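## Task

Pick up the duct tape roll from the top tray of the cart and hang it on the shaft of a wall peg facing the supply shelving, so the peg's tip pokes out through the roll. The robot must not tip over or finish leaning.

## Robot and tools

ROBOT. A Dexmate Vega: a three-wheeled base, a torso of three links (thigh, shank, chest) that folds in a Z, two seven-joint arms with two-finger grippers, and a pan/tilt head. From above it is 0.70 m long and 0.63 m wide (0.91 m with arms folded); its front edge sits 0.35 m ahead of the base origin. A robot that falls stays down, and a fall or a final lean fails the task.

FRAMES. All positions are in metres. Base frame: origin on the floor on the centre line, 0.185 m behind the front axle (the turning point); x forward, y left, z up. The printed hand point lies between the fingers, 0.033 m back from the closed tips; the hand's z axis runs along the fingers, its y axis is the closing direction, and its back (with the camera) faces -x. Printed hand positions get less accurate at long reach. The odometry frame is the base frame at scene start; headings are radians, left positive.

TOOL move. An action is "base" and/or "joints" (optionally with "speeds" or "min_time_s"), or "target" on its own. Parts start together and may finish at different times. "cameras" picks images: head_camera, left_wrist_camera, right_wrist_camera or all; [] gives none; omitted means none for an action and all for an empty call. An empty call just reports state and images.
- base: exactly one key, each a relative offset from where the base last reported itself. translate_m: metres, forward positive, -2 to 2. strafe_m: metres, left positive, -2 to 2 (heading may drift about 0.02 rad). rotate_rad: radians on the spot, counter-clockwise positive, -3.2 to 3.2. Front wheels first swing toward the new direction (about 0.5 s, up to 1.1 s).
- joints: a dict of joint name to an absolute angle in radians. Torso: torso_hip_rad 0 to 1.57, torso_knee_rad 0 to 3.141, torso_waist_rad -1.57 to 1.57 (chest forward lean = knee - hip - waist). Left arm: shoulder_pitch -3.041 to 3.041 (positive lowers the arm), shoulder_yaw -0.423 to 1.523, upper_arm_roll and forearm_roll -3.041 to 3.041, elbow -3.041 to 0.214 (0 straight), wrist_pitch -1.366 to 1.366 (positive tips hand down), wrist_yaw -1.348 to 1.087 (positive turns left). Right arm mirrors it: shoulder_pitch and wrist_pitch go down with NEGATIVE values, shoulder_yaw -1.523 to 0.423, wrist_yaw -1.087 to 1.348. Grippers 0 (shut) to 0.785, per-finger angle. Head: head_pan_rad -2.792 to 2.792, head_tilt_rad -1.483 to 1.483, head_camera_tilt_rad -1.483 to 1.378 (positive looks down).
- target: an absolute pose for one hand in the base frame: side ("left"/"right"), x, y, z (m, -3 to 3), pitch_deg (-30 to 95; 90 fingers down, 0 level), heading_deg (0 fingers forward, counter-clockwise positive), optional roll_deg (default 0), both -360 to 360; line_only true allows only a straight-line path. The robot must be still. Straight paths reach up to 45 cm; otherwise the arm swings on an arc that may go wide or flip the hand. A target stops after 9.9 s of motion; on "short (part of ...)" send it again.
- speeds: caps for this action only: translate_m and strafe_m 0.04 to 0.3 m/s, rotate_rad 0.1 to 0.6 rad/s.
- min_time_s: 0.1 to 8, the shortest duration for arm and head motions.
Unknown keys make a call invalid; out-of-range values get it refused. After a refusal or a stop, the rest of the reply's move, wait and finished_scene calls are skipped.

OTHER TOOLS. wait: seconds 0 to 10, plus optional cameras. zoom_image: camera and region [x0, y0, x1, y1] in pixels of that camera's newest image, at most 504 by 504, origin top-left. finished_scene: scene (1 to 3), final and irreversible; the result names the next task. Scene 1 is practice and may be skipped.

RESULTS. "move" reads done or the worst status. base_status, joint_status: done, off_target (resting away, maybe still pushing), contact_stop, contact_stop_at_<key>, time_out, not_followed (collision check withheld the arm), limit_stop_at_motor_heat, unfinished. Hand statuses: refused (with a reason), reached (within 10 mm and 2 degrees) or short (with the error). A stop in one arm or the torso halts that whole group. Also shown: joint_positions, left_hand/right_hand (a pitch over 90 prints as 180 minus it with heading turned 180; back up/down), base_odometry, turned_by_wheels, turned_by_imu, base_tilt (forward/right degrees), joint torques, motor temperatures, on_its_own, and a pictures line giving image order. An IMU turn above 0.03 rad after a straight or sideways drive usually means the base bumped something; a time_out means it was held back.

POSTURES. Presets (hip, knee, waist): stand 0.469, 1.617, 1.048 (start); stand_high 0.78, 1.57, 0.44; lean_20 0.52, 1.05, 0.18; lean_45 0.52, 1.05, -0.26; low_lean_45 0, 0, -0.79. Arm fold (shoulder_pitch, shoulder_yaw, upper_arm_roll, elbow, forearm_roll, wrist_pitch, wrist_yaw): left 1, 0.5, -0.6, -2.5, 0, -0.9, 0; right -1, -0.5, 0.6, -2.5, 0, 0.9, 0. Fold arms before low_lean_45.

GRIPPER. Open pads form a V: gap about 0.18a-0.002 m at the wrist end, 0.24a-0.002 at the hand point, 0.3a-0.002 at the tips, for angle a. The angle does not prove a grip. Command slightly below the fitting angle to squeeze; squeezing too hard can eject a wide object. A held load sinks about 0.02 m; about 4 kg is the limit at long reach.

AVOID. Dropping or flinging the roll, releasing while it moves, slamming, and hard pushes. Arms hitting or pressing each other (including a gripper closing on the other hand) can end the scene. Joint moves do not guard against hitting the body. The base keeps driving into furniture. Leaning the chest far forward or holding an arm out can tip the robot. Pushing into obstacles or holding loads heats motors (MOTOR HOT at 65 °C, shutdown at 80 °C) and can cause torque faults; after any stop, first move the arm clear. The scene keeps running while you think.

Each tool is called after "Request:" by a JSON object that holds its "op" and its "data".

## Session

Request:
{"op": "move", "data": {}}

Scene clock: 0.00 s.
Joint torques (N m): no reading
Motor temperatures (°C): left_arm=[34 33 34 32 38 36 39] | right_arm=[33 31 39 34 36 33 38]
base_odometry: x=+0.000 y=+0.000 heading=+0.000
turned_by_wheels: +0.000
turned_by_imu: +0.000
base_tilt: forward=-0.6 right=-0.8
base_status: not commanded
joint_positions: torso_hip_rad=+0.469 torso_knee_rad=+1.617 torso_waist_rad=+1.048 left_shoulder_pitch_rad=+2.186 left_shoulder_yaw_rad=-0.019 left_upper_arm_roll_rad=+0.011 left_elbow_rad=-1.089 left_forearm_roll_rad=+0.007 left_wrist_pitch_rad=-0.506 left_wrist_yaw_rad=+0.006 left_gripper_rad=+0.005 right_shoulder_pitch_rad=-2.207 right_shoulder_yaw_rad=+0.005 right_upper_arm_roll_rad=+0.012 right_elbow_rad=-1.097 right_forearm_roll_rad=-0.016 right_wrist_pitch_rad=+0.483 right_wrist_yaw_rad=+0.008 right_gripper_rad=+0.005 head_pan_rad=+0.000 head_tilt_rad=+0.000 head_camera_tilt_rad=+0.000
joint_status: not commanded
chest: x=-0.0111 y=+0.0000 z=+1.4155 quat_wxyz=(+0.999, +0.000, +0.050, +0.000) (m; base frame)
left_hand: x=+0.2055 y=+0.2144 z=+0.6069 quat_wxyz=(+0.426, -0.005, +0.905, -0.006) pitch_deg=+39.6 heading_deg=-0.5 roll_deg=-1.1 back=up (m; base frame)
right_hand: x=+0.1864 y=-0.2297 z=+0.5983 quat_wxyz=(+0.409, -0.005, +0.912, +0.000) pitch_deg=+41.7 heading_deg=+0.3 roll_deg=-0.4 back=up (m; base frame)
pictures: head_camera, left_wrist_camera, right_wrist_camera
camera_calibration:
left_wrist_camera: T_world_to_cam=[[-0.00698482, -0.997061, 0.0762968, 0.161623], [-0.713544, -0.0484847, -0.698931, 0.636714], [0.700576, -0.059323, -0.711108, 0.45044], [0, 0, 0, 1]] pos_world=[0.139885, 0.21874, 0.752999]
right_wrist_camera: T_world_to_cam=[[0.0413626, -0.998837, -0.0247603, -0.217991], [-0.74554, -0.0143562, -0.666306, 0.587464], [0.665176, 0.0460199, -0.745267, 0.48921], [0, 0, 0, 1]] pos_world=[0.121584, -0.231817, 0.750625]

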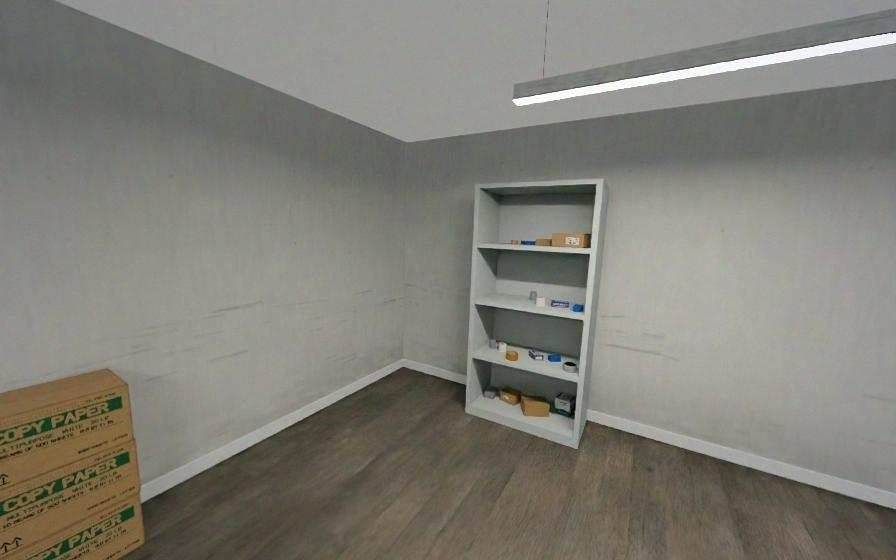

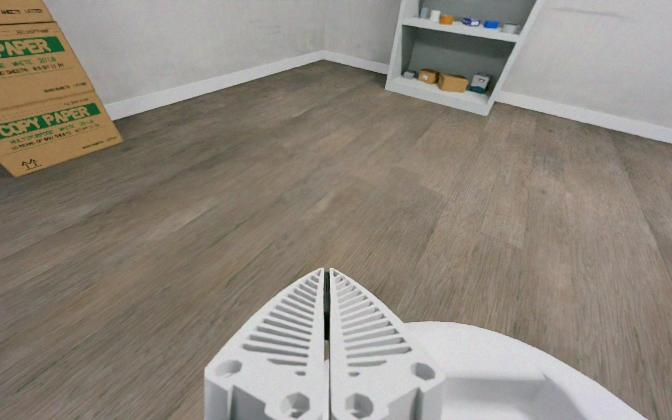

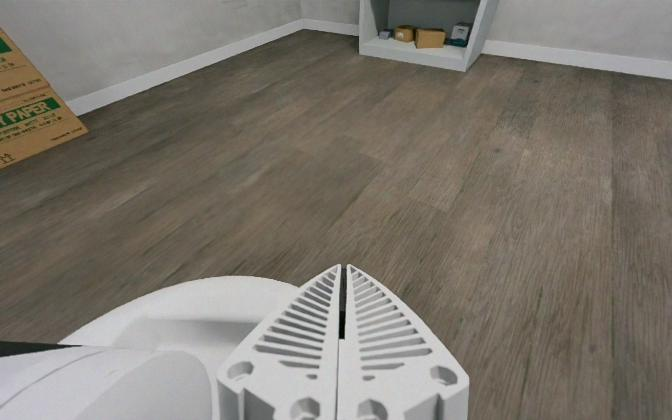

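Request:
{"op": "move", "data": {"joints": {"head_pan_rad": -1.4}, "cameras": ["head_camera"]}}

Request:
{"op": "move", "data": {"joints": {"head_pan_rad": -2.7}, "cameras": ["head_camera"]}}

Request:
{"op": "move", "data": {"joints": {"head_pan_rad": 1.6}, "cameras": ["head_camera"]}}

Request:
{"op": "move", "data": {"joints": {"head_pan_rad": 2.7}, "cameras": ["head_camera"]}}

Scene clock: 5.67 s.
Joint torques (N m): left_arm=[7.07 -0.78 4.56 -2.82 0.27 -2.45 0.26] | right_arm=[-5.99 0.6 -0.01 -2.3 -0.12 2.34 -0.18]
move: done
base_odometry: x=+0.000 y=+0.000 heading=+0.000
turned_by_wheels: +0.000
turned_by_imu: +0.000
base_tilt: forward=-0.6 right=-0.8
base_status: not commanded
joint_positions: torso_hip_rad=+0.469 torso_knee_rad=+1.617 torso_waist_rad=+1.048 left_shoulder_pitch_rad=+2.186 left_shoulder_yaw_rad=-0.019 left_upper_arm_roll_rad=+0.011 left_elbow_rad=-1.089 left_forearm_roll_rad=+0.007 left_wrist_pitch_rad=-0.506 left_wrist_yaw_rad=+0.006 left_gripper_rad=+0.005 right_shoulder_pitch_rad=-2.207 right_shoulder_yaw_rad=+0.005 right_upper_arm_roll_rad=+0.012 right_elbow_rad=-1.097 right_forearm_roll_rad=-0.016 right_wrist_pitch_rad=+0.483 right_wrist_yaw_rad=+0.008 right_gripper_rad=+0.005 head_pan_rad=-1.399 head_tilt_rad=+0.000 head_camera_tilt_rad=+0.000
joint_status: all done
chest: x=-0.0111 y=+0.0000 z=+1.4155 quat_wxyz=(+0.999, +0.000, +0.050, +0.000) (m; base frame)
left_hand: x=+0.2055 y=+0.2144 z=+0.6069 quat_wxyz=(+0.426, -0.005, +0.905, -0.006) pitch_deg=+39.6 heading_deg=-0.5 roll_deg=-1.1 back=up (m; base frame)
right_hand: x=+0.1864 y=-0.2297 z=+0.5983 quat_wxyz=(+0.409, -0.005, +0.912, +0.000) pitch_deg=+41.7 heading_deg=+0.3 roll_deg=-0.4 back=up (m; base frame)
pictures: head_camera
camera_calibration:
head_camera: T_world_to_cam=[[-0.98033, -0.148441, 0.13007, -0.245665], [-0.135888, 0.0297032, -0.990279, 1.49472], [0.143135, -0.988475, -0.0492902, 0.0476447], [0, 0, 0, 1]] pos_world=[-0.0445382, -0.0337692, 1.5145]

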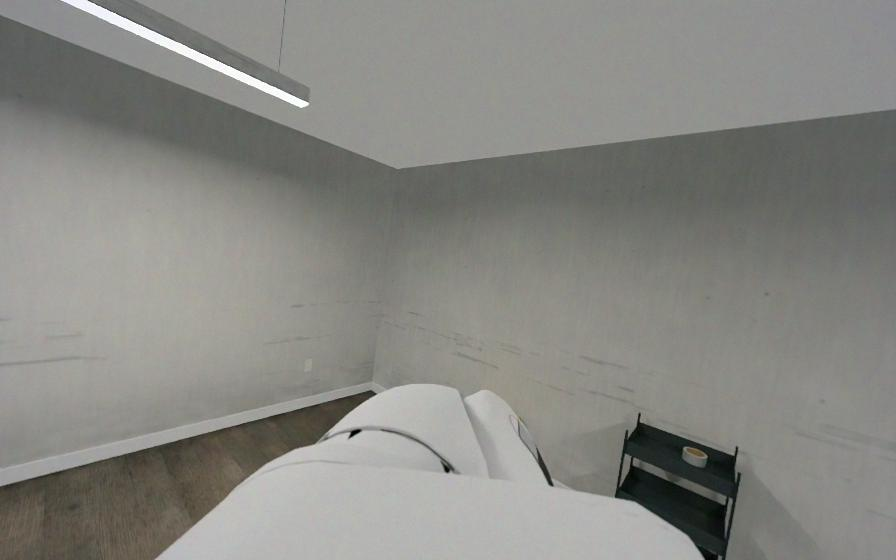

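Scene clock: 7.20 s.
Joint torques (N m): left_arm=[4.66 3.64 1.22 -1.42 0.49 -3.24 0.15] | right_arm=[-4.83 0.86 -0.12 -2.75 -0.2 2.62 -0.01]
move: done
base_odometry: x=+0.000 y=+0.000 heading=+0.000
turned_by_wheels: +0.000
turned_by_imu: +0.000
base_tilt: forward=-0.6 right=-0.8
base_status: not commanded
joint_positions: torso_hip_rad=+0.469 torso_knee_rad=+1.617 torso_waist_rad=+1.048 left_shoulder_pitch_rad=+2.186 left_shoulder_yaw_rad=-0.019 left_upper_arm_roll_rad=+0.011 left_elbow_rad=-1.089 left_forearm_roll_rad=+0.007 left_wrist_pitch_rad=-0.506 left_wrist_yaw_rad=+0.006 left_gripper_rad=+0.005 right_shoulder_pitch_rad=-2.207 right_shoulder_yaw_rad=+0.005 right_upper_arm_roll_rad=+0.012 right_elbow_rad=-1.097 right_forearm_roll_rad=-0.016 right_wrist_pitch_rad=+0.483 right_wrist_yaw_rad=+0.008 right_gripper_rad=+0.005 head_pan_rad=-2.699 head_tilt_rad=+0.000 head_camera_tilt_rad=+0.000
joint_status: all done
chest: x=-0.0111 y=+0.0000 z=+1.4155 quat_wxyz=(+0.999, +0.000, +0.050, +0.000) (m; base frame)
left_hand: x=+0.2055 y=+0.2144 z=+0.6069 quat_wxyz=(+0.426, -0.005, +0.905, -0.006) pitch_deg=+39.6 heading_deg=-0.5 roll_deg=-1.1 back=up (m; base frame)
right_hand: x=+0.1864 y=-0.2297 z=+0.5983 quat_wxyz=(+0.409, -0.005, +0.912, +0.000) pitch_deg=+41.7 heading_deg=+0.3 roll_deg=-0.4 back=up (m; base frame)
pictures: head_camera
camera_calibration:
head_camera: T_world_to_cam=[[-0.402213, 0.912709, 0.072021, -0.114371], [-0.0810234, 0.0428714, -0.99579, 1.5072], [-0.911954, -0.406355, 0.0567073, -0.192054], [0, 0, 0, 1]] pos_world=[-0.0990266, -0.0382708, 1.51999]

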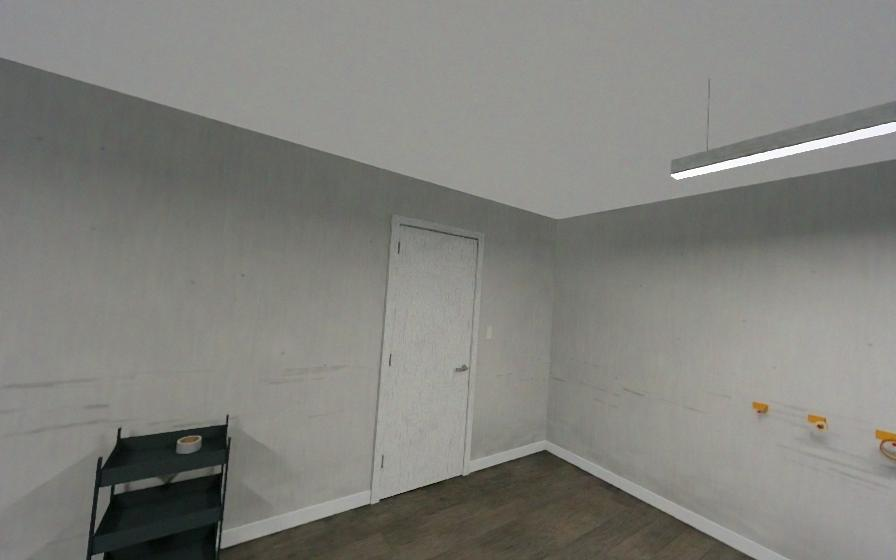

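Scene clock: 10.73 s.
Joint torques (N m): left_arm=[7.89 -0.15 2.15 -4.16 0.02 -3.23 0.04] | right_arm=[-6.56 2.13 -0.2 -2.88 -0.16 2.71 -0.11]
move: done
base_odometry: x=+0.000 y=+0.000 heading=+0.000
turned_by_wheels: +0.000
turned_by_imu: +0.000
base_tilt: forward=-0.6 right=-0.9
base_status: not commanded
joint_positions: torso_hip_rad=+0.469 torso_knee_rad=+1.617 torso_waist_rad=+1.048 left_shoulder_pitch_rad=+2.186 left_shoulder_yaw_rad=-0.019 left_upper_arm_roll_rad=+0.011 left_elbow_rad=-1.089 left_forearm_roll_rad=+0.007 left_wrist_pitch_rad=-0.506 left_wrist_yaw_rad=+0.006 left_gripper_rad=+0.005 right_shoulder_pitch_rad=-2.207 right_shoulder_yaw_rad=+0.005 right_upper_arm_roll_rad=+0.012 right_elbow_rad=-1.097 right_forearm_roll_rad=-0.016 right_wrist_pitch_rad=+0.483 right_wrist_yaw_rad=+0.008 right_gripper_rad=+0.005 head_pan_rad=+1.599 head_tilt_rad=+0.000 head_camera_tilt_rad=+0.000
joint_status: all done
chest: x=-0.0111 y=+0.0000 z=+1.4155 quat_wxyz=(+0.999, +0.000, +0.050, +0.000) (m; base frame)
left_hand: x=+0.2055 y=+0.2144 z=+0.6069 quat_wxyz=(+0.426, -0.005, +0.905, -0.006) pitch_deg=+39.6 heading_deg=-0.5 roll_deg=-1.1 back=up (m; base frame)
right_hand: x=+0.1864 y=-0.2297 z=+0.5983 quat_wxyz=(+0.409, -0.005, +0.912, +0.000) pitch_deg=+41.7 heading_deg=+0.3 roll_deg=-0.4 back=up (m; base frame)
pictures: head_camera
camera_calibration:
head_camera: T_world_to_cam=[[0.997635, 0.00611464, -0.0684666, 0.203483], [-0.0682167, -0.0344965, -0.997074, 1.51012], [-0.00845861, 0.999386, -0.0339978, 0.0131713], [0, 0, 0, 1]] pos_world=[-0.0998748, 0.0376863, 1.52008]

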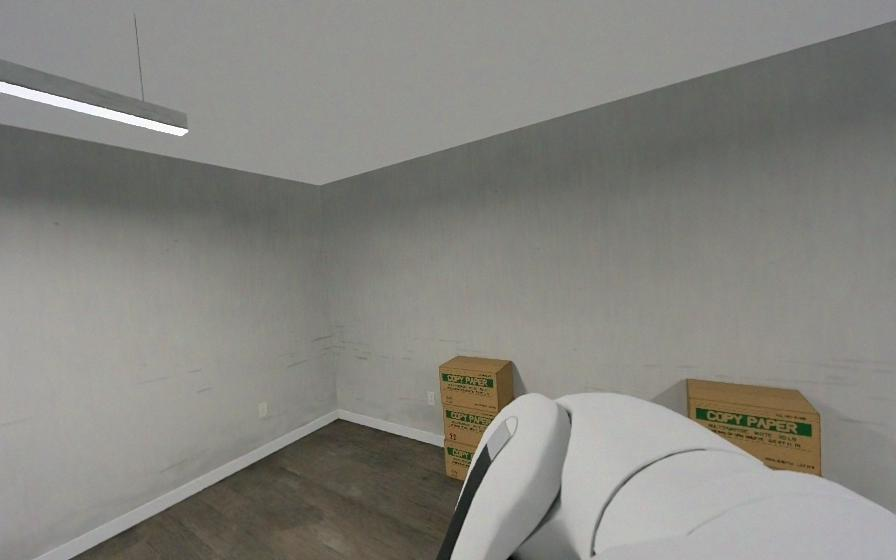

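Scene clock: 12.13 s.
Joint torques (N m): left_arm=[7.46 1.11 3.32 -1.66 0.52 -1.29 0.57] | right_arm=[-5.64 2.78 -0.36 -3.39 -0.17 2.42 -0.11]
move: done
base_odometry: x=+0.000 y=+0.000 heading=+0.000
turned_by_wheels: +0.000
turned_by_imu: +0.000
base_tilt: forward=-0.5 right=-0.9
base_status: not commanded
joint_positions: torso_hip_rad=+0.469 torso_knee_rad=+1.617 torso_waist_rad=+1.048 left_shoulder_pitch_rad=+2.186 left_shoulder_yaw_rad=-0.019 left_upper_arm_roll_rad=+0.011 left_elbow_rad=-1.089 left_forearm_roll_rad=+0.007 left_wrist_pitch_rad=-0.506 left_wrist_yaw_rad=+0.006 left_gripper_rad=+0.005 right_shoulder_pitch_rad=-2.207 right_shoulder_yaw_rad=+0.005 right_upper_arm_roll_rad=+0.012 right_elbow_rad=-1.097 right_forearm_roll_rad=-0.016 right_wrist_pitch_rad=+0.483 right_wrist_yaw_rad=+0.008 right_gripper_rad=+0.005 head_pan_rad=+2.699 head_tilt_rad=+0.000 head_camera_tilt_rad=+0.000
joint_status: all done
chest: x=-0.0111 y=+0.0000 z=+1.4155 quat_wxyz=(+0.999, +0.000, +0.050, +0.000) (m; base frame)
left_hand: x=+0.2055 y=+0.2144 z=+0.6069 quat_wxyz=(+0.426, -0.005, +0.905, -0.006) pitch_deg=+39.6 heading_deg=-0.5 roll_deg=-1.1 back=up (m; base frame)
right_hand: x=+0.1864 y=-0.2297 z=+0.5983 quat_wxyz=(+0.409, -0.005, +0.912, +0.000) pitch_deg=+41.7 heading_deg=+0.3 roll_deg=-0.4 back=up (m; base frame)
pictures: head_camera
camera_calibration:
head_camera: T_world_to_cam=[[0.448768, 0.893548, -0.0134131, 0.0789087], [-0.0548887, 0.0125796, -0.998413, 1.51309], [-0.891961, 0.448792, 0.054691, -0.187463], [0, 0, 0, 1]] pos_world=[-0.11957, -0.00541088, 1.522]

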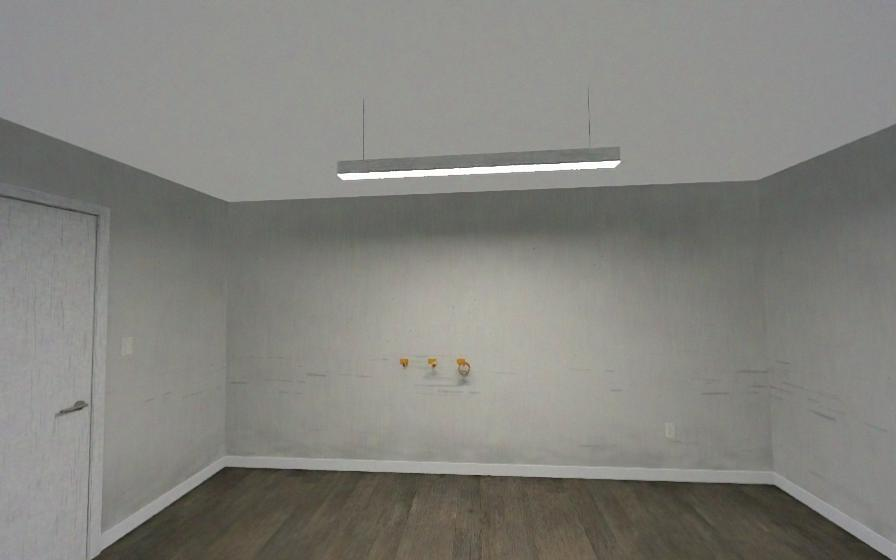

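Request:
{"op": "move", "data": {"base": {"rotate_rad": -2.12}, "joints": {"head_pan_rad": 0, "head_camera_tilt_rad": 0.5}, "cameras": ["head_camera"]}}

Scene clock: 27.63 s.
Joint torques (N m): left_arm=[3.43 0.04 1.57 -3.09 0.74 -1.77 -0.1] | right_arm=[-6.05 2.51 -0.08 -2.57 0.02 3.01 -0.01]
move: done
base_odometry: x=+0.001 y=+0.002 heading=-2.123
turned_by_wheels: -2.122
turned_by_imu: -2.115
base_tilt: forward=-0.5 right=-0.7
base_status: done
joint_positions: torso_hip_rad=+0.469 torso_knee_rad=+1.617 torso_waist_rad=+1.048 left_shoulder_pitch_rad=+2.186 left_shoulder_yaw_rad=-0.019 left_upper_arm_roll_rad=+0.011 left_elbow_rad=-1.089 left_forearm_roll_rad=+0.007 left_wrist_pitch_rad=-0.506 left_wrist_yaw_rad=+0.006 left_gripper_rad=+0.005 right_shoulder_pitch_rad=-2.207 right_shoulder_yaw_rad=+0.005 right_upper_arm_roll_rad=+0.012 right_elbow_rad=-1.097 right_forearm_roll_rad=-0.016 right_wrist_pitch_rad=+0.483 right_wrist_yaw_rad=+0.008 right_gripper_rad=+0.005 head_pan_rad=+0.001 head_tilt_rad=+0.000 head_camera_tilt_rad=+0.499
joint_status: all done
chest: x=-0.0111 y=+0.0000 z=+1.4155 quat_wxyz=(+0.999, +0.000, +0.050, +0.000) (m; base frame)
left_hand: x=+0.2055 y=+0.2144 z=+0.6069 quat_wxyz=(+0.426, -0.005, +0.905, -0.006) pitch_deg=+39.6 heading_deg=-0.5 roll_deg=-1.1 back=up (m; base frame)
right_hand: x=+0.1864 y=-0.2297 z=+0.5983 quat_wxyz=(+0.409, -0.005, +0.912, +0.000) pitch_deg=+41.7 heading_deg=+0.3 roll_deg=-0.4 back=up (m; base frame)
pictures: head_camera
camera_calibration:
head_camera: T_world_to_cam=[[-0.0000533984, -0.999256, 0.038558, -0.0332736], [-0.592762, -0.0310221, -0.80478, 1.18395], [0.805378, -0.0228987, -0.592319, 0.904548], [0, 0, 0, 1]] pos_world=[-0.0267045, 0.0241928, 1.48988]

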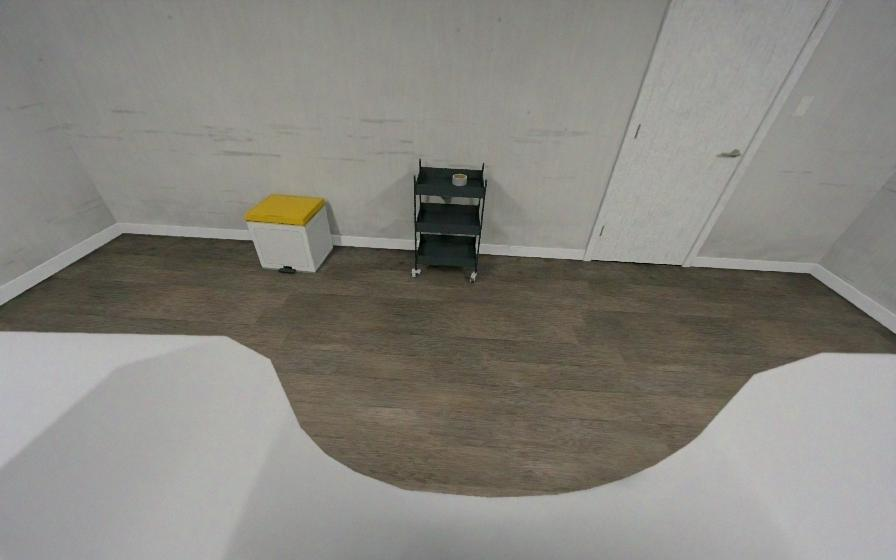

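Request:
{"op": "move", "data": {"base": {"translate_m": 1.4}, "cameras": ["head_camera"]}}

Scene clock: 53.27 s.
Joint torques (N m): left_arm=[5.27 -0.78 -0.79 -2.65 -0.19 -1.03 0.29] | right_arm=[-6.1 0.48 -0.11 -2.1 -0.1 1.98 -0.13]
move: done
base_odometry: x=-0.736 y=-1.189 heading=-2.124
turned_by_wheels: -0.002
turned_by_imu: -0.010
base_tilt: forward=-0.5 right=-0.8
base_status: done
joint_positions: torso_hip_rad=+0.469 torso_knee_rad=+1.617 torso_waist_rad=+1.048 left_shoulder_pitch_rad=+2.186 left_shoulder_yaw_rad=-0.019 left_upper_arm_roll_rad=+0.011 left_elbow_rad=-1.089 left_forearm_roll_rad=+0.007 left_wrist_pitch_rad=-0.506 left_wrist_yaw_rad=+0.006 left_gripper_rad=+0.005 right_shoulder_pitch_rad=-2.207 right_shoulder_yaw_rad=+0.005 right_upper_arm_roll_rad=+0.012 right_elbow_rad=-1.097 right_forearm_roll_rad=-0.016 right_wrist_pitch_rad=+0.483 right_wrist_yaw_rad=+0.008 right_gripper_rad=+0.005 head_pan_rad=+0.001 head_tilt_rad=+0.000 head_camera_tilt_rad=+0.499
joint_status: not commanded
chest: x=-0.0111 y=+0.0000 z=+1.4155 quat_wxyz=(+0.999, +0.000, +0.050, +0.000) (m; base frame)
left_hand: x=+0.2055 y=+0.2144 z=+0.6069 quat_wxyz=(+0.425, -0.005, +0.905, -0.006) pitch_deg=+39.6 heading_deg=-0.5 roll_deg=-1.1 back=up (m; base frame)
right_hand: x=+0.1864 y=-0.2297 z=+0.5983 quat_wxyz=(+0.409, -0.005, +0.912, +0.000) pitch_deg=+41.7 heading_deg=+0.3 roll_deg=-0.4 back=up (m; base frame)
pictures: head_camera
camera_calibration:
head_camera: T_world_to_cam=[[-0.000129929, -0.999254, 0.0386152, -0.0333614], [-0.592829, -0.031021, -0.804731, 1.18387], [0.805328, -0.0229968, -0.592383, 0.904644], [0, 0, 0, 1]] pos_world=[-0.0267056, 0.0241923, 1.48988]

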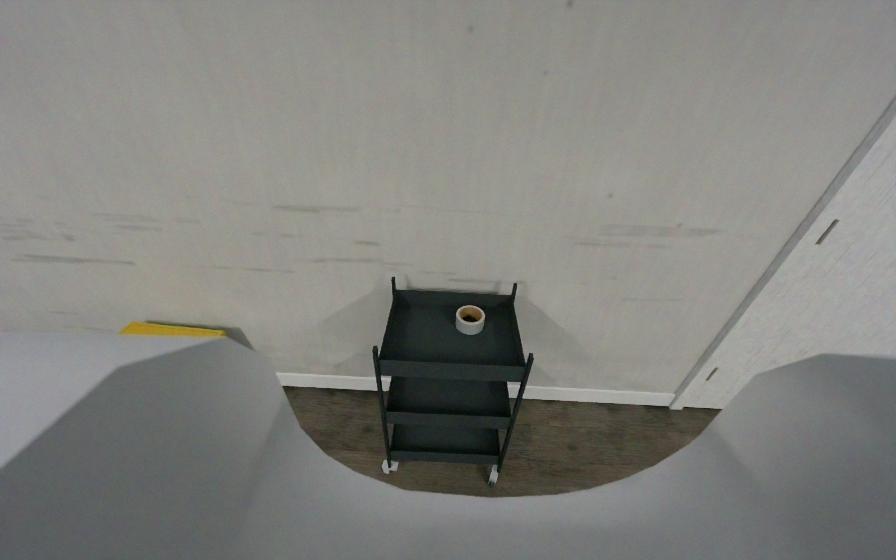

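Request:
{"op": "zoom_image", "data": {"camera": "head_camera", "region": [360, 260, 560, 400]}}

Scaled by 2.520 from the camera's 896x560 image, which has a finer 960x600 frame.

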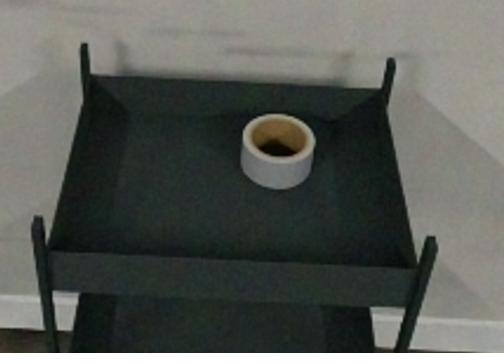

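Request:
{"op": "move", "data": {"target": {"side": "right", "x": 0.58, "y": -0.1, "z": 0.92, "pitch_deg": 90, "heading_deg": 0}, "cameras": ["head_camera","right_wrist_camera"]}}

Scene clock: 66.07 s.
Joint torques (N m): left_arm=[6.73 1.17 0.09 -2.22 -0.47 -2.34 -0.12] | right_arm=[-5.83 1.96 -0.28 -2.65 -0.09 2.45 0]
move: refused
base_odometry: x=-0.736 y=-1.189 heading=-2.124
turned_by_wheels: +0.000
turned_by_imu: +0.000
base_tilt: forward=-0.6 right=-0.8
base_status: not commanded
joint_positions: torso_hip_rad=+0.469 torso_knee_rad=+1.617 torso_waist_rad=+1.048 left_shoulder_pitch_rad=+2.186 left_shoulder_yaw_rad=-0.019 left_upper_arm_roll_rad=+0.011 left_elbow_rad=-1.089 left_forearm_roll_rad=+0.007 left_wrist_pitch_rad=-0.506 left_wrist_yaw_rad=+0.006 left_gripper_rad=+0.005 right_shoulder_pitch_rad=-2.207 right_shoulder_yaw_rad=+0.005 right_upper_arm_roll_rad=+0.012 right_elbow_rad=-1.097 right_forearm_roll_rad=-0.016 right_wrist_pitch_rad=+0.483 right_wrist_yaw_rad=+0.008 right_gripper_rad=+0.005 head_pan_rad=+0.001 head_tilt_rad=+0.000 head_camera_tilt_rad=+0.499
joint_status: not commanded
chest: x=-0.0111 y=+0.0000 z=+1.4155 quat_wxyz=(+0.999, +0.000, +0.050, +0.000) (m; base frame)
left_hand: x=+0.2055 y=+0.2144 z=+0.6069 quat_wxyz=(+0.425, -0.005, +0.905, -0.006) pitch_deg=+39.6 heading_deg=-0.5 roll_deg=-1.1 back=up (m; base frame)
right_hand: x=+0.1864 y=-0.2297 z=+0.5983 quat_wxyz=(+0.409, -0.005, +0.912, +0.000) pitch_deg=+41.7 heading_deg=+0.3 roll_deg=-0.4 back=up (m; base frame)
right_hand_status: refused: no posture of the arm gets there (out of reach): the closest leaves the hand 1.0 cm and 0 deg from the pose. Nothing moved. At pitch 75 a posture exists at this place; the way there is not checked.
pictures: head_camera, right_wrist_camera
camera_calibration:
head_camera: T_world_to_cam=[[-0.000129929, -0.999254, 0.0386152, -0.0333614], [-0.592829, -0.031021, -0.804731, 1.18387], [0.805328, -0.0229968, -0.592383, 0.904644], [0, 0, 0, 1]] pos_world=[-0.0267056, 0.0241923, 1.48988]
right_wrist_camera: T_world_to_cam=[[0.0413626, -0.998837, -0.0247603, -0.217993], [-0.74554, -0.0143562, -0.666306, 0.587397], [0.665176, 0.0460199, -0.745267, 0.489135], [0, 0, 0, 1]] pos_world=[0.121584, -0.231817, 0.750525]

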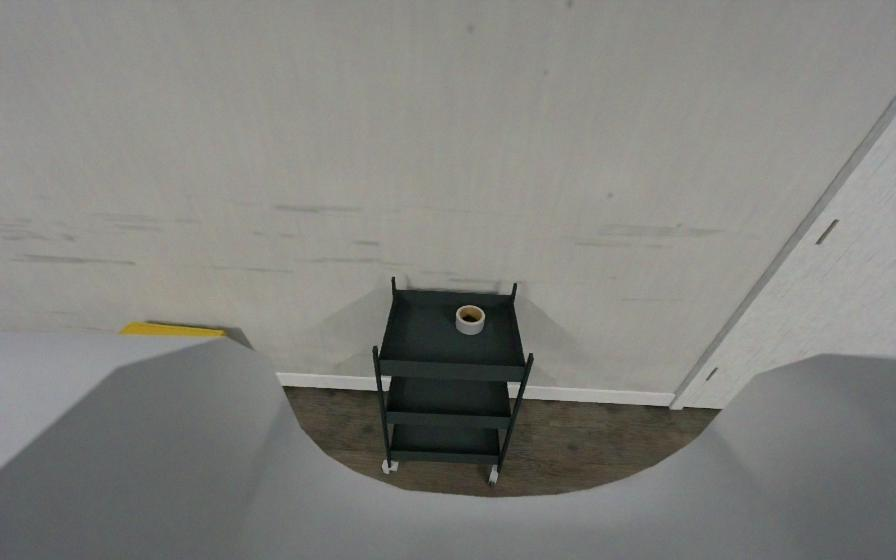

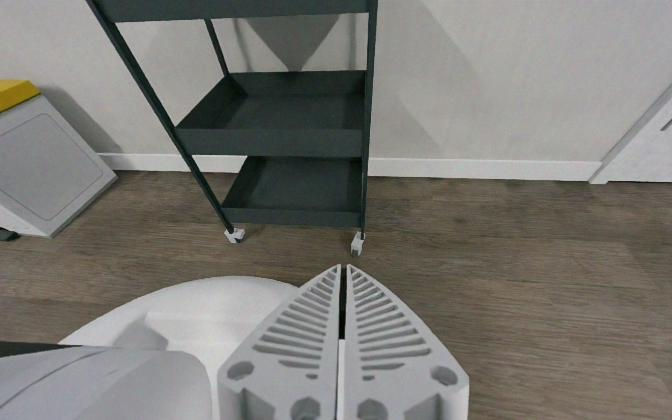

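Request:
{"op": "move", "data": {"joints": {"torso_waist_rad": 0.5, "left_shoulder_pitch_rad": 1.5, "right_shoulder_pitch_rad": -1.5}}}

Request:
{"op": "move", "data": {"target": {"side": "right", "x": 0.58, "y": -0.1, "z": 0.92, "pitch_deg": 90, "heading_deg": 0}, "cameras": ["head_camera","right_wrist_camera"]}}

Scene clock: 75.77 s.
Joint torques (N m): left_arm=[-2.19 1.59 1.84 -2.7 -0.26 -2.13 -0.16] | right_arm=[9.2 1.71 -0.17 -2.6 -0.06 2.56 -0.1]
move: done
base_odometry: x=-0.736 y=-1.189 heading=-2.124
turned_by_wheels: +0.000
turned_by_imu: +0.000
base_tilt: forward=-0.6 right=-0.8
base_status: not commanded
joint_positions: torso_hip_rad=+0.469 torso_knee_rad=+1.617 torso_waist_rad=+0.500 left_shoulder_pitch_rad=+1.504 left_shoulder_yaw_rad=-0.019 left_upper_arm_roll_rad=+0.011 left_elbow_rad=-1.089 left_forearm_roll_rad=+0.007 left_wrist_pitch_rad=-0.506 left_wrist_yaw_rad=+0.006 left_gripper_rad=+0.005 right_shoulder_pitch_rad=-1.505 right_shoulder_yaw_rad=+0.005 right_upper_arm_roll_rad=+0.012 right_elbow_rad=-1.097 right_forearm_roll_rad=-0.016 right_wrist_pitch_rad=+0.483 right_wrist_yaw_rad=+0.008 right_gripper_rad=+0.005 head_pan_rad=+0.000 head_tilt_rad=+0.000 head_camera_tilt_rad=+0.499
joint_status: all done
chest: x=+0.2248 y=+0.0000 z=+1.3572 quat_wxyz=(+0.948, +0.000, +0.318, +0.000) (m; base frame)
left_hand: x=+0.5480 y=+0.2144 z=+0.5850 quat_wxyz=(+0.485, -0.004, +0.874, -0.007) pitch_deg=+31.9 heading_deg=-0.5 roll_deg=-1.0 back=up (m; base frame)
right_hand: x=+0.5461 y=-0.2297 z=+0.5803 quat_wxyz=(+0.479, -0.005, +0.878, -0.001) pitch_deg=+32.8 heading_deg=+0.2 roll_deg=-0.4 back=up (m; base frame)
pictures: none

Scene clock: 87.00 s.
Joint torques (N m): left_arm=[-2.53 -1.48 0.79 -4.46 -0.07 -1.37 -0.07] | right_arm=[32.69 7.37 9.09 -23.98 3.42 24.07 -3.43]
Motor temperatures (°C): left_arm=[34 33 34 32 37 36 39] | right_arm=[34 31 39 38 37 48 39]
move: short
TORQUE FAULT: right_wrist_pitch_rad reached its load limit. The right arm stopped for 10 seconds, dropped its targets and accepts commands again: back off and push less far. The stop added 9.1 s to the call and to motion_time.
base_odometry: x=-0.736 y=-1.189 heading=-2.124
turned_by_wheels: +0.001
turned_by_imu: +0.000
base_tilt: forward=-0.5 right=-0.7
base_status: not commanded
joint_positions: torso_hip_rad=+0.469 torso_knee_rad=+1.617 torso_waist_rad=+0.499 left_shoulder_pitch_rad=+1.500 left_shoulder_yaw_rad=-0.019 left_upper_arm_roll_rad=+0.011 left_elbow_rad=-1.089 left_forearm_roll_rad=+0.007 left_wrist_pitch_rad=-0.506 left_wrist_yaw_rad=+0.006 left_gripper_rad=+0.005 right_shoulder_pitch_rad=-1.310 right_shoulder_yaw_rad=-0.078 right_upper_arm_roll_rad=-0.159 right_elbow_rad=-1.195 right_forearm_roll_rad=-0.035 right_wrist_pitch_rad=+0.450 right_wrist_yaw_rad=+0.131 right_gripper_rad=+0.004 head_pan_rad=+0.000 head_tilt_rad=+0.000 head_camera_tilt_rad=+0.499
joint_status: not commanded
chest: x=+0.2258 y=+0.0000 z=+1.3568 quat_wxyz=(+0.948, +0.000, +0.319, +0.000) (m; base frame)
left_hand: x=+0.5505 y=+0.2144 z=+0.5853 quat_wxyz=(+0.486, -0.004, +0.874, -0.007) pitch_deg=+31.8 heading_deg=-0.5 roll_deg=-1.0 back=up (m; base frame)
right_hand: x=+0.6974 y=-0.0982 z=+0.6923 quat_wxyz=(+0.576, -0.130, +0.801, +0.097) pitch_deg=+18.6 heading_deg=+18.7 roll_deg=+0.3 back=up (m; base frame)
right_hand_status: short (checked arc [the straight line was blocked; over the whole arc the hand travels 1.29 m to end 0.37 m from its start, up to 0.40 m off the straight line; right_shoulder_pitch_rad turns most, 2.16 rad; on the way or at its end the hand turns up to 179 deg from its attitude at the start], planned for 7.1 s): torque_fault, 256 mm and 165.1 deg off.
pictures: head_camera, right_wrist_camera
camera_calibration:
head_camera: T_world_to_cam=[[0.0197617, -0.999253, 0.0332057, -0.0282246], [-0.92583, -0.0308269, -0.37668, 0.771505], [0.377422, -0.0232991, -0.925748, 1.2281], [0, 0, 0, 1]] pos_world=[0.251328, 0.0241932, 1.42846]
right_wrist_camera: T_world_to_cam=[[0.358661, -0.933264, -0.0195109, -0.323833], [-0.401832, -0.135494, -0.905634, 0.94689], [0.842551, 0.332656, -0.423612, -0.105021], [0, 0, 0, 1]] pos_world=[0.585123, -0.138988, 0.806729]

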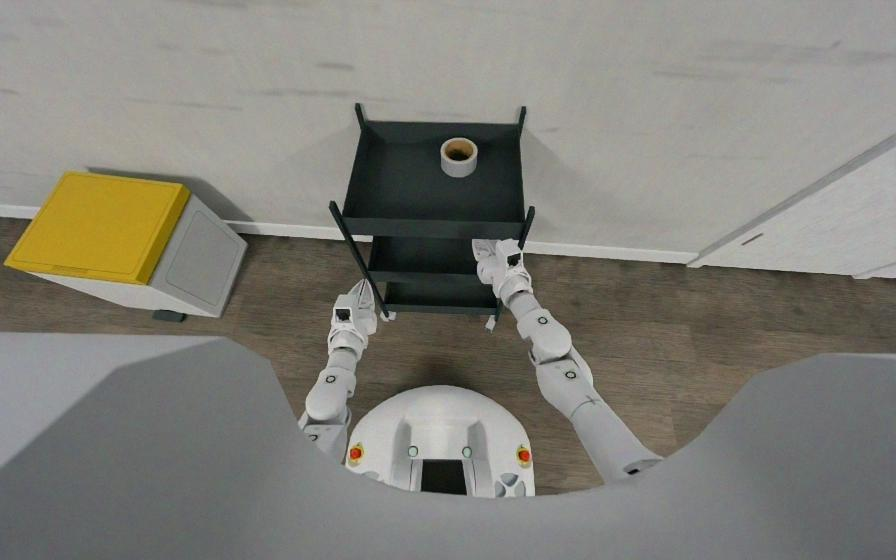

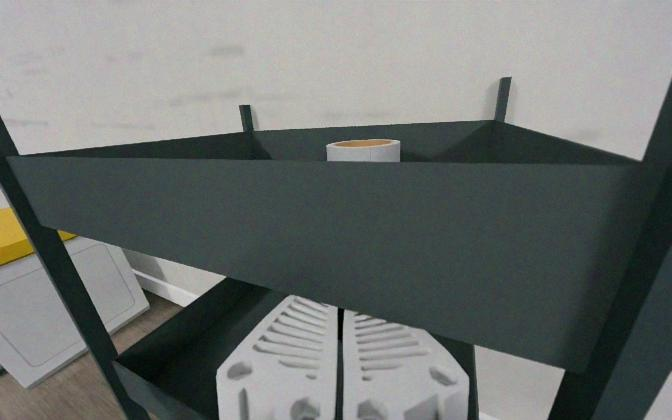

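Request:
{"op": "move", "data": {"base": {"translate_m": -0.35}, "speeds": {"translate_m": 0.1}, "cameras": ["head_camera","right_wrist_camera"]}}

Scene clock: 100.10 s.
Joint torques (N m): left_arm=[2.67 1.16 3.84 -3.52 0.32 -2.2 -0.1] | right_arm=[28.87 4.6 2.22 -17.15 0.75 15.77 -0.1]
Motor temperatures (°C): left_arm=[34 33 34 32 37 36 39] | right_arm=[35 31 39 42 37 58 39]
move: done
base_odometry: x=-0.552 y=-0.891 heading=-2.122
turned_by_wheels: +0.002
turned_by_imu: +0.005
base_tilt: forward=-0.5 right=-0.8
base_status: done
joint_positions: torso_hip_rad=+0.469 torso_knee_rad=+1.617 torso_waist_rad=+0.500 left_shoulder_pitch_rad=+1.500 left_shoulder_yaw_rad=-0.019 left_upper_arm_roll_rad=+0.011 left_elbow_rad=-1.089 left_forearm_roll_rad=+0.007 left_wrist_pitch_rad=-0.506 left_wrist_yaw_rad=+0.006 left_gripper_rad=+0.005 right_shoulder_pitch_rad=-1.310 right_shoulder_yaw_rad=-0.078 right_upper_arm_roll_rad=-0.158 right_elbow_rad=-1.196 right_forearm_roll_rad=-0.034 right_wrist_pitch_rad=+0.452 right_wrist_yaw_rad=+0.130 right_gripper_rad=+0.005 head_pan_rad=+0.000 head_tilt_rad=+0.000 head_camera_tilt_rad=+0.499
joint_status: not commanded
chest: x=+0.2256 y=+0.0000 z=+1.3569 quat_wxyz=(+0.948, +0.000, +0.319, +0.000) (m; base frame)
left_hand: x=+0.5506 y=+0.2144 z=+0.5855 quat_wxyz=(+0.486, -0.004, +0.874, -0.007) pitch_deg=+31.8 heading_deg=-0.5 roll_deg=-1.0 back=up (m; base frame)
right_hand: x=+0.6984 y=-0.0989 z=+0.6937 quat_wxyz=(+0.577, -0.129, +0.801, +0.096) pitch_deg=+18.4 heading_deg=+18.6 roll_deg=+0.3 back=up (m; base frame)
pictures: head_camera, right_wrist_camera
camera_calibration:
head_camera: T_world_to_cam=[[0.0197509, -0.999253, 0.0332112, -0.0282258], [-0.925711, -0.0308264, -0.376972, 0.771709], [0.377715, -0.0232985, -0.925629, 1.22793], [0, 0, 0, 1]] pos_world=[0.251131, 0.0241932, 1.42846]
right_wrist_camera: T_world_to_cam=[[0.356806, -0.933987, -0.0189005, -0.324045], [-0.39929, -0.134185, -0.906952, 0.947839], [0.844546, 0.331153, -0.420809, -0.108384], [0, 0, 0, 1]] pos_world=[0.585618, -0.139576, 0.807911]

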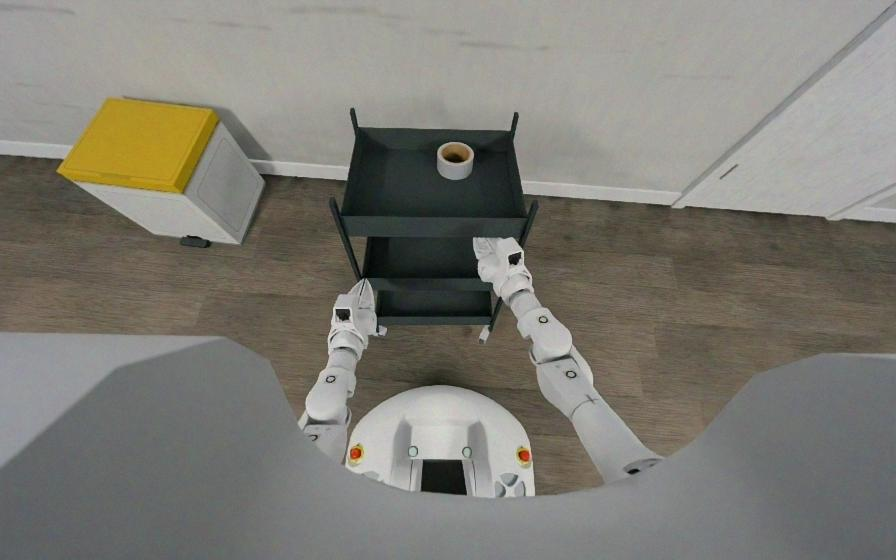

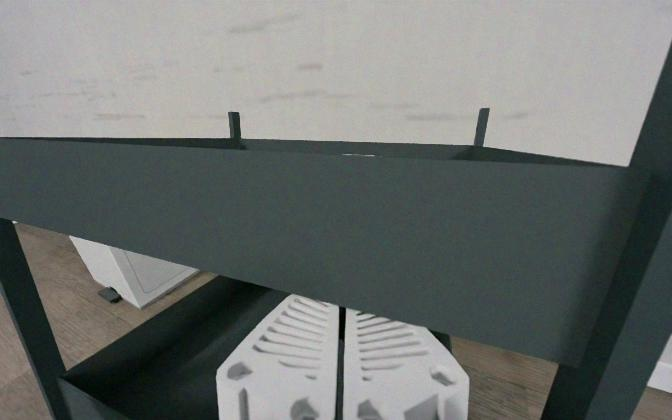

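Request:
{"op": "move", "data": {"target": {"side": "right", "x": 0.69, "y": -0.1, "z": 0.6, "pitch_deg": 18, "heading_deg": 18.6, "line_only": true}, "cameras": ["head_camera","right_wrist_camera"]}}

Scene clock: 102.93 s.
Joint torques (N m): left_arm=[-1.49 -0.55 2.77 -5.68 0.46 -1.34 0.53] | right_arm=[28.19 5.26 2.11 -17.65 0.74 16.46 -0.18]
Motor temperatures (°C): left_arm=[34 33 34 32 37 36 39] | right_arm=[35 31 39 42 37 58 39]
move: refused
base_odometry: x=-0.552 y=-0.891 heading=-2.122
turned_by_wheels: +0.000
turned_by_imu: +0.000
base_tilt: forward=-0.6 right=-0.8
base_status: not commanded
joint_positions: torso_hip_rad=+0.469 torso_knee_rad=+1.617 torso_waist_rad=+0.500 left_shoulder_pitch_rad=+1.500 left_shoulder_yaw_rad=-0.019 left_upper_arm_roll_rad=+0.011 left_elbow_rad=-1.089 left_forearm_roll_rad=+0.007 left_wrist_pitch_rad=-0.506 left_wrist_yaw_rad=+0.006 left_gripper_rad=+0.005 right_shoulder_pitch_rad=-1.310 right_shoulder_yaw_rad=-0.078 right_upper_arm_roll_rad=-0.158 right_elbow_rad=-1.196 right_forearm_roll_rad=-0.034 right_wrist_pitch_rad=+0.452 right_wrist_yaw_rad=+0.130 right_gripper_rad=+0.005 head_pan_rad=+0.000 head_tilt_rad=+0.000 head_camera_tilt_rad=+0.499
joint_status: not commanded
chest: x=+0.2256 y=+0.0000 z=+1.3569 quat_wxyz=(+0.948, +0.000, +0.319, +0.000) (m; base frame)
left_hand: x=+0.5506 y=+0.2144 z=+0.5855 quat_wxyz=(+0.486, -0.004, +0.874, -0.007) pitch_deg=+31.8 heading_deg=-0.5 roll_deg=-1.0 back=up (m; base frame)
right_hand: x=+0.6984 y=-0.0989 z=+0.6937 quat_wxyz=(+0.577, -0.129, +0.801, +0.096) pitch_deg=+18.4 heading_deg=+18.6 roll_deg=+0.3 back=up (m; base frame)
right_hand_status: refused: no posture of the arm gets there (out of reach): the closest leaves the hand 3.8 cm and 1 deg from the pose. Nothing moved.
pictures: head_camera, right_wrist_camera
camera_calibration:
head_camera: T_world_to_cam=[[0.0197509, -0.999253, 0.0332112, -0.0282258], [-0.925711, -0.0308264, -0.376972, 0.771709], [0.377715, -0.0232985, -0.925629, 1.22793], [0, 0, 0, 1]] pos_world=[0.251131, 0.0241932, 1.42846]
right_wrist_camera: T_world_to_cam=[[0.356806, -0.933987, -0.0189005, -0.324045], [-0.39929, -0.134185, -0.906952, 0.947839], [0.844546, 0.331153, -0.420809, -0.108384], [0, 0, 0, 1]] pos_world=[0.585618, -0.139576, 0.807911]

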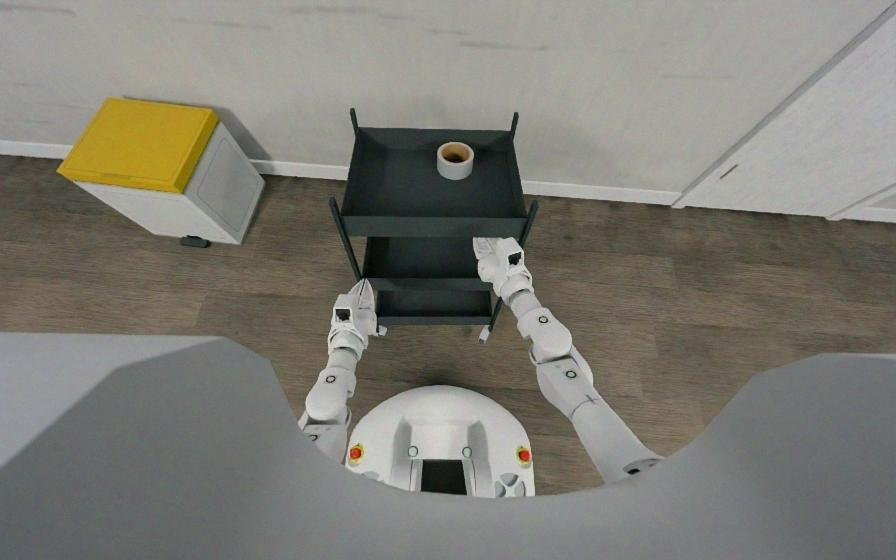

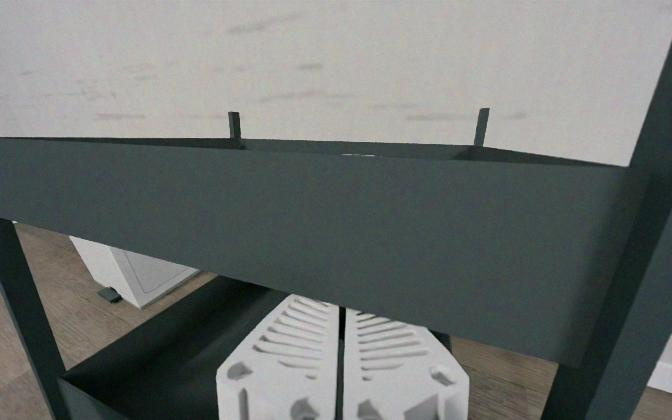

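Request:
{"op": "move", "data": {"joints": {"right_wrist_pitch_rad": 0.15, "right_elbow_rad": -1.12}, "cameras": ["right_wrist_camera"]}}

Request:
{"op": "move", "data": {"base": {"translate_m": -0.12}, "speeds": {"translate_m": 0.08}, "cameras": ["head_camera","right_wrist_camera"]}}

Scene clock: 109.43 s.
Joint torques (N m): left_arm=[-0.11 2.55 1.12 -4.5 0.4 -2.32 0.47] | right_arm=[13.3 3.09 1.41 -4.22 0.45 2.79 -0.01]
Motor temperatures (°C): left_arm=[34 33 34 32 37 36 39] | right_arm=[35 31 39 41 37 57 38]
move: done
base_odometry: x=-0.552 y=-0.891 heading=-2.122
turned_by_wheels: +0.000
turned_by_imu: +0.000
base_tilt: forward=-0.6 right=-0.8
base_status: not commanded
joint_positions: torso_hip_rad=+0.469 torso_knee_rad=+1.617 torso_waist_rad=+0.500 left_shoulder_pitch_rad=+1.500 left_shoulder_yaw_rad=-0.019 left_upper_arm_roll_rad=+0.011 left_elbow_rad=-1.089 left_forearm_roll_rad=+0.007 left_wrist_pitch_rad=-0.506 left_wrist_yaw_rad=+0.006 left_gripper_rad=+0.005 right_shoulder_pitch_rad=-1.309 right_shoulder_yaw_rad=-0.078 right_upper_arm_roll_rad=-0.158 right_elbow_rad=-1.121 right_forearm_roll_rad=-0.034 right_wrist_pitch_rad=+0.154 right_wrist_yaw_rad=+0.130 right_gripper_rad=+0.005 head_pan_rad=+0.000 head_tilt_rad=+0.000 head_camera_tilt_rad=+0.499
joint_status: all done
chest: x=+0.2250 y=+0.0000 z=+1.3571 quat_wxyz=(+0.948, +0.000, +0.318, +0.000) (m; base frame)
left_hand: x=+0.5507 y=+0.2144 z=+0.5860 quat_wxyz=(+0.487, -0.004, +0.873, -0.007) pitch_deg=+31.7 heading_deg=-0.5 roll_deg=-1.0 back=up (m; base frame)
right_hand: x=+0.6115 y=-0.1202 z=+0.5506 quat_wxyz=(+0.418, -0.126, +0.895, +0.086) pitch_deg=+39.4 heading_deg=+19.5 roll_deg=+3.6 back=up (m; base frame)
pictures: right_wrist_camera
camera_calibration:
right_wrist_camera: T_world_to_cam=[[0.328218, -0.94152, -0.0762471, -0.267563], [-0.695658, -0.186324, -0.693789, 0.838072], [0.639009, 0.280756, -0.716131, 0.193937], [0, 0, 0, 1]] pos_world=[0.546903, -0.150212, 0.699929]

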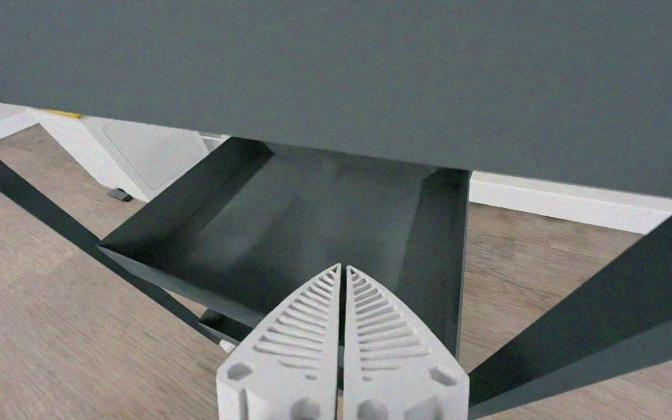

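Scene clock: 112.03 s.
Joint torques (N m): left_arm=[0.59 0.58 3.61 -5.04 -0.15 -0.56 0.05] | right_arm=[10.79 4.25 1.85 -3.38 0.23 2.37 -0.13]
Motor temperatures (°C): left_arm=[34 33 34 32 37 36 39] | right_arm=[35 31 39 41 36 55 38]
move: done
base_odometry: x=-0.490 y=-0.788 heading=-2.120
turned_by_wheels: +0.002
turned_by_imu: +0.002
base_tilt: forward=-0.3 right=-0.9
base_status: done
joint_positions: torso_hip_rad=+0.469 torso_knee_rad=+1.617 torso_waist_rad=+0.500 left_shoulder_pitch_rad=+1.500 left_shoulder_yaw_rad=-0.019 left_upper_arm_roll_rad=+0.011 left_elbow_rad=-1.089 left_forearm_roll_rad=+0.007 left_wrist_pitch_rad=-0.506 left_wrist_yaw_rad=+0.006 left_gripper_rad=+0.005 right_shoulder_pitch_rad=-1.309 right_shoulder_yaw_rad=-0.078 right_upper_arm_roll_rad=-0.158 right_elbow_rad=-1.120 right_forearm_roll_rad=-0.034 right_wrist_pitch_rad=+0.150 right_wrist_yaw_rad=+0.130 right_gripper_rad=+0.005 head_pan_rad=+0.000 head_tilt_rad=+0.000 head_camera_tilt_rad=+0.499
joint_status: not commanded
chest: x=+0.2248 y=+0.0000 z=+1.3572 quat_wxyz=(+0.948, +0.000, +0.318, +0.000) (m; base frame)
left_hand: x=+0.5507 y=+0.2144 z=+0.5861 quat_wxyz=(+0.487, -0.004, +0.873, -0.007) pitch_deg=+31.7 heading_deg=-0.5 roll_deg=-1.0 back=up (m; base frame)
right_hand: x=+0.6100 y=-0.1206 z=+0.5489 quat_wxyz=(+0.416, -0.126, +0.896, +0.085) pitch_deg=+39.7 heading_deg=+19.6 roll_deg=+3.6 back=up (m; base frame)
pictures: head_camera, right_wrist_camera
camera_calibration:
head_camera: T_world_to_cam=[[0.0197151, -0.999253, 0.0332325, -0.0282446], [-0.925305, -0.0308264, -0.37797, 0.772448], [0.378712, -0.0232985, -0.925221, 1.22776], [0, 0, 0, 1]] pos_world=[0.25034, 0.0241932, 1.42885]
right_wrist_camera: T_world_to_cam=[[0.32766, -0.941655, -0.076978, -0.266759], [-0.69911, -0.186844, -0.69017, 0.835813], [0.635519, 0.279957, -0.719542, 0.197817], [0, 0, 0, 1]] pos_world=[0.546015, -0.150408, 0.698656]

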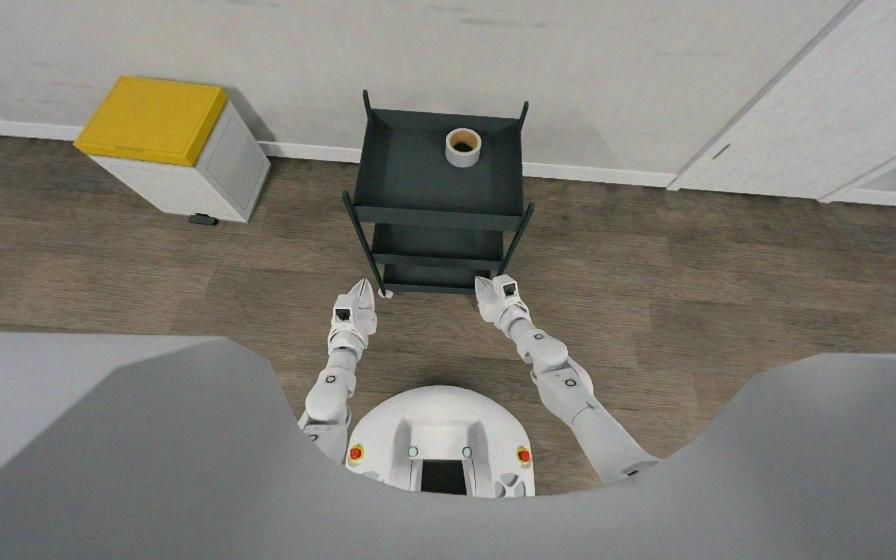

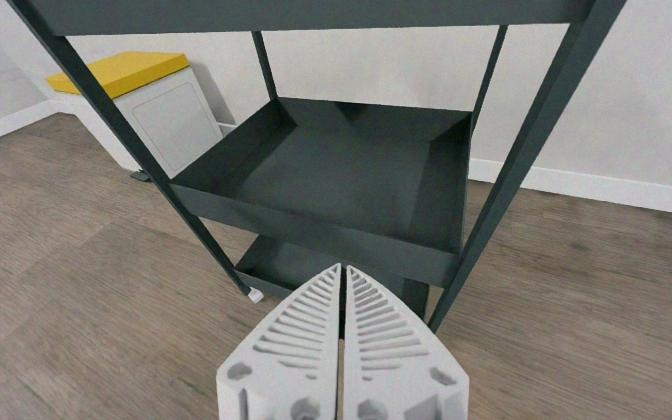

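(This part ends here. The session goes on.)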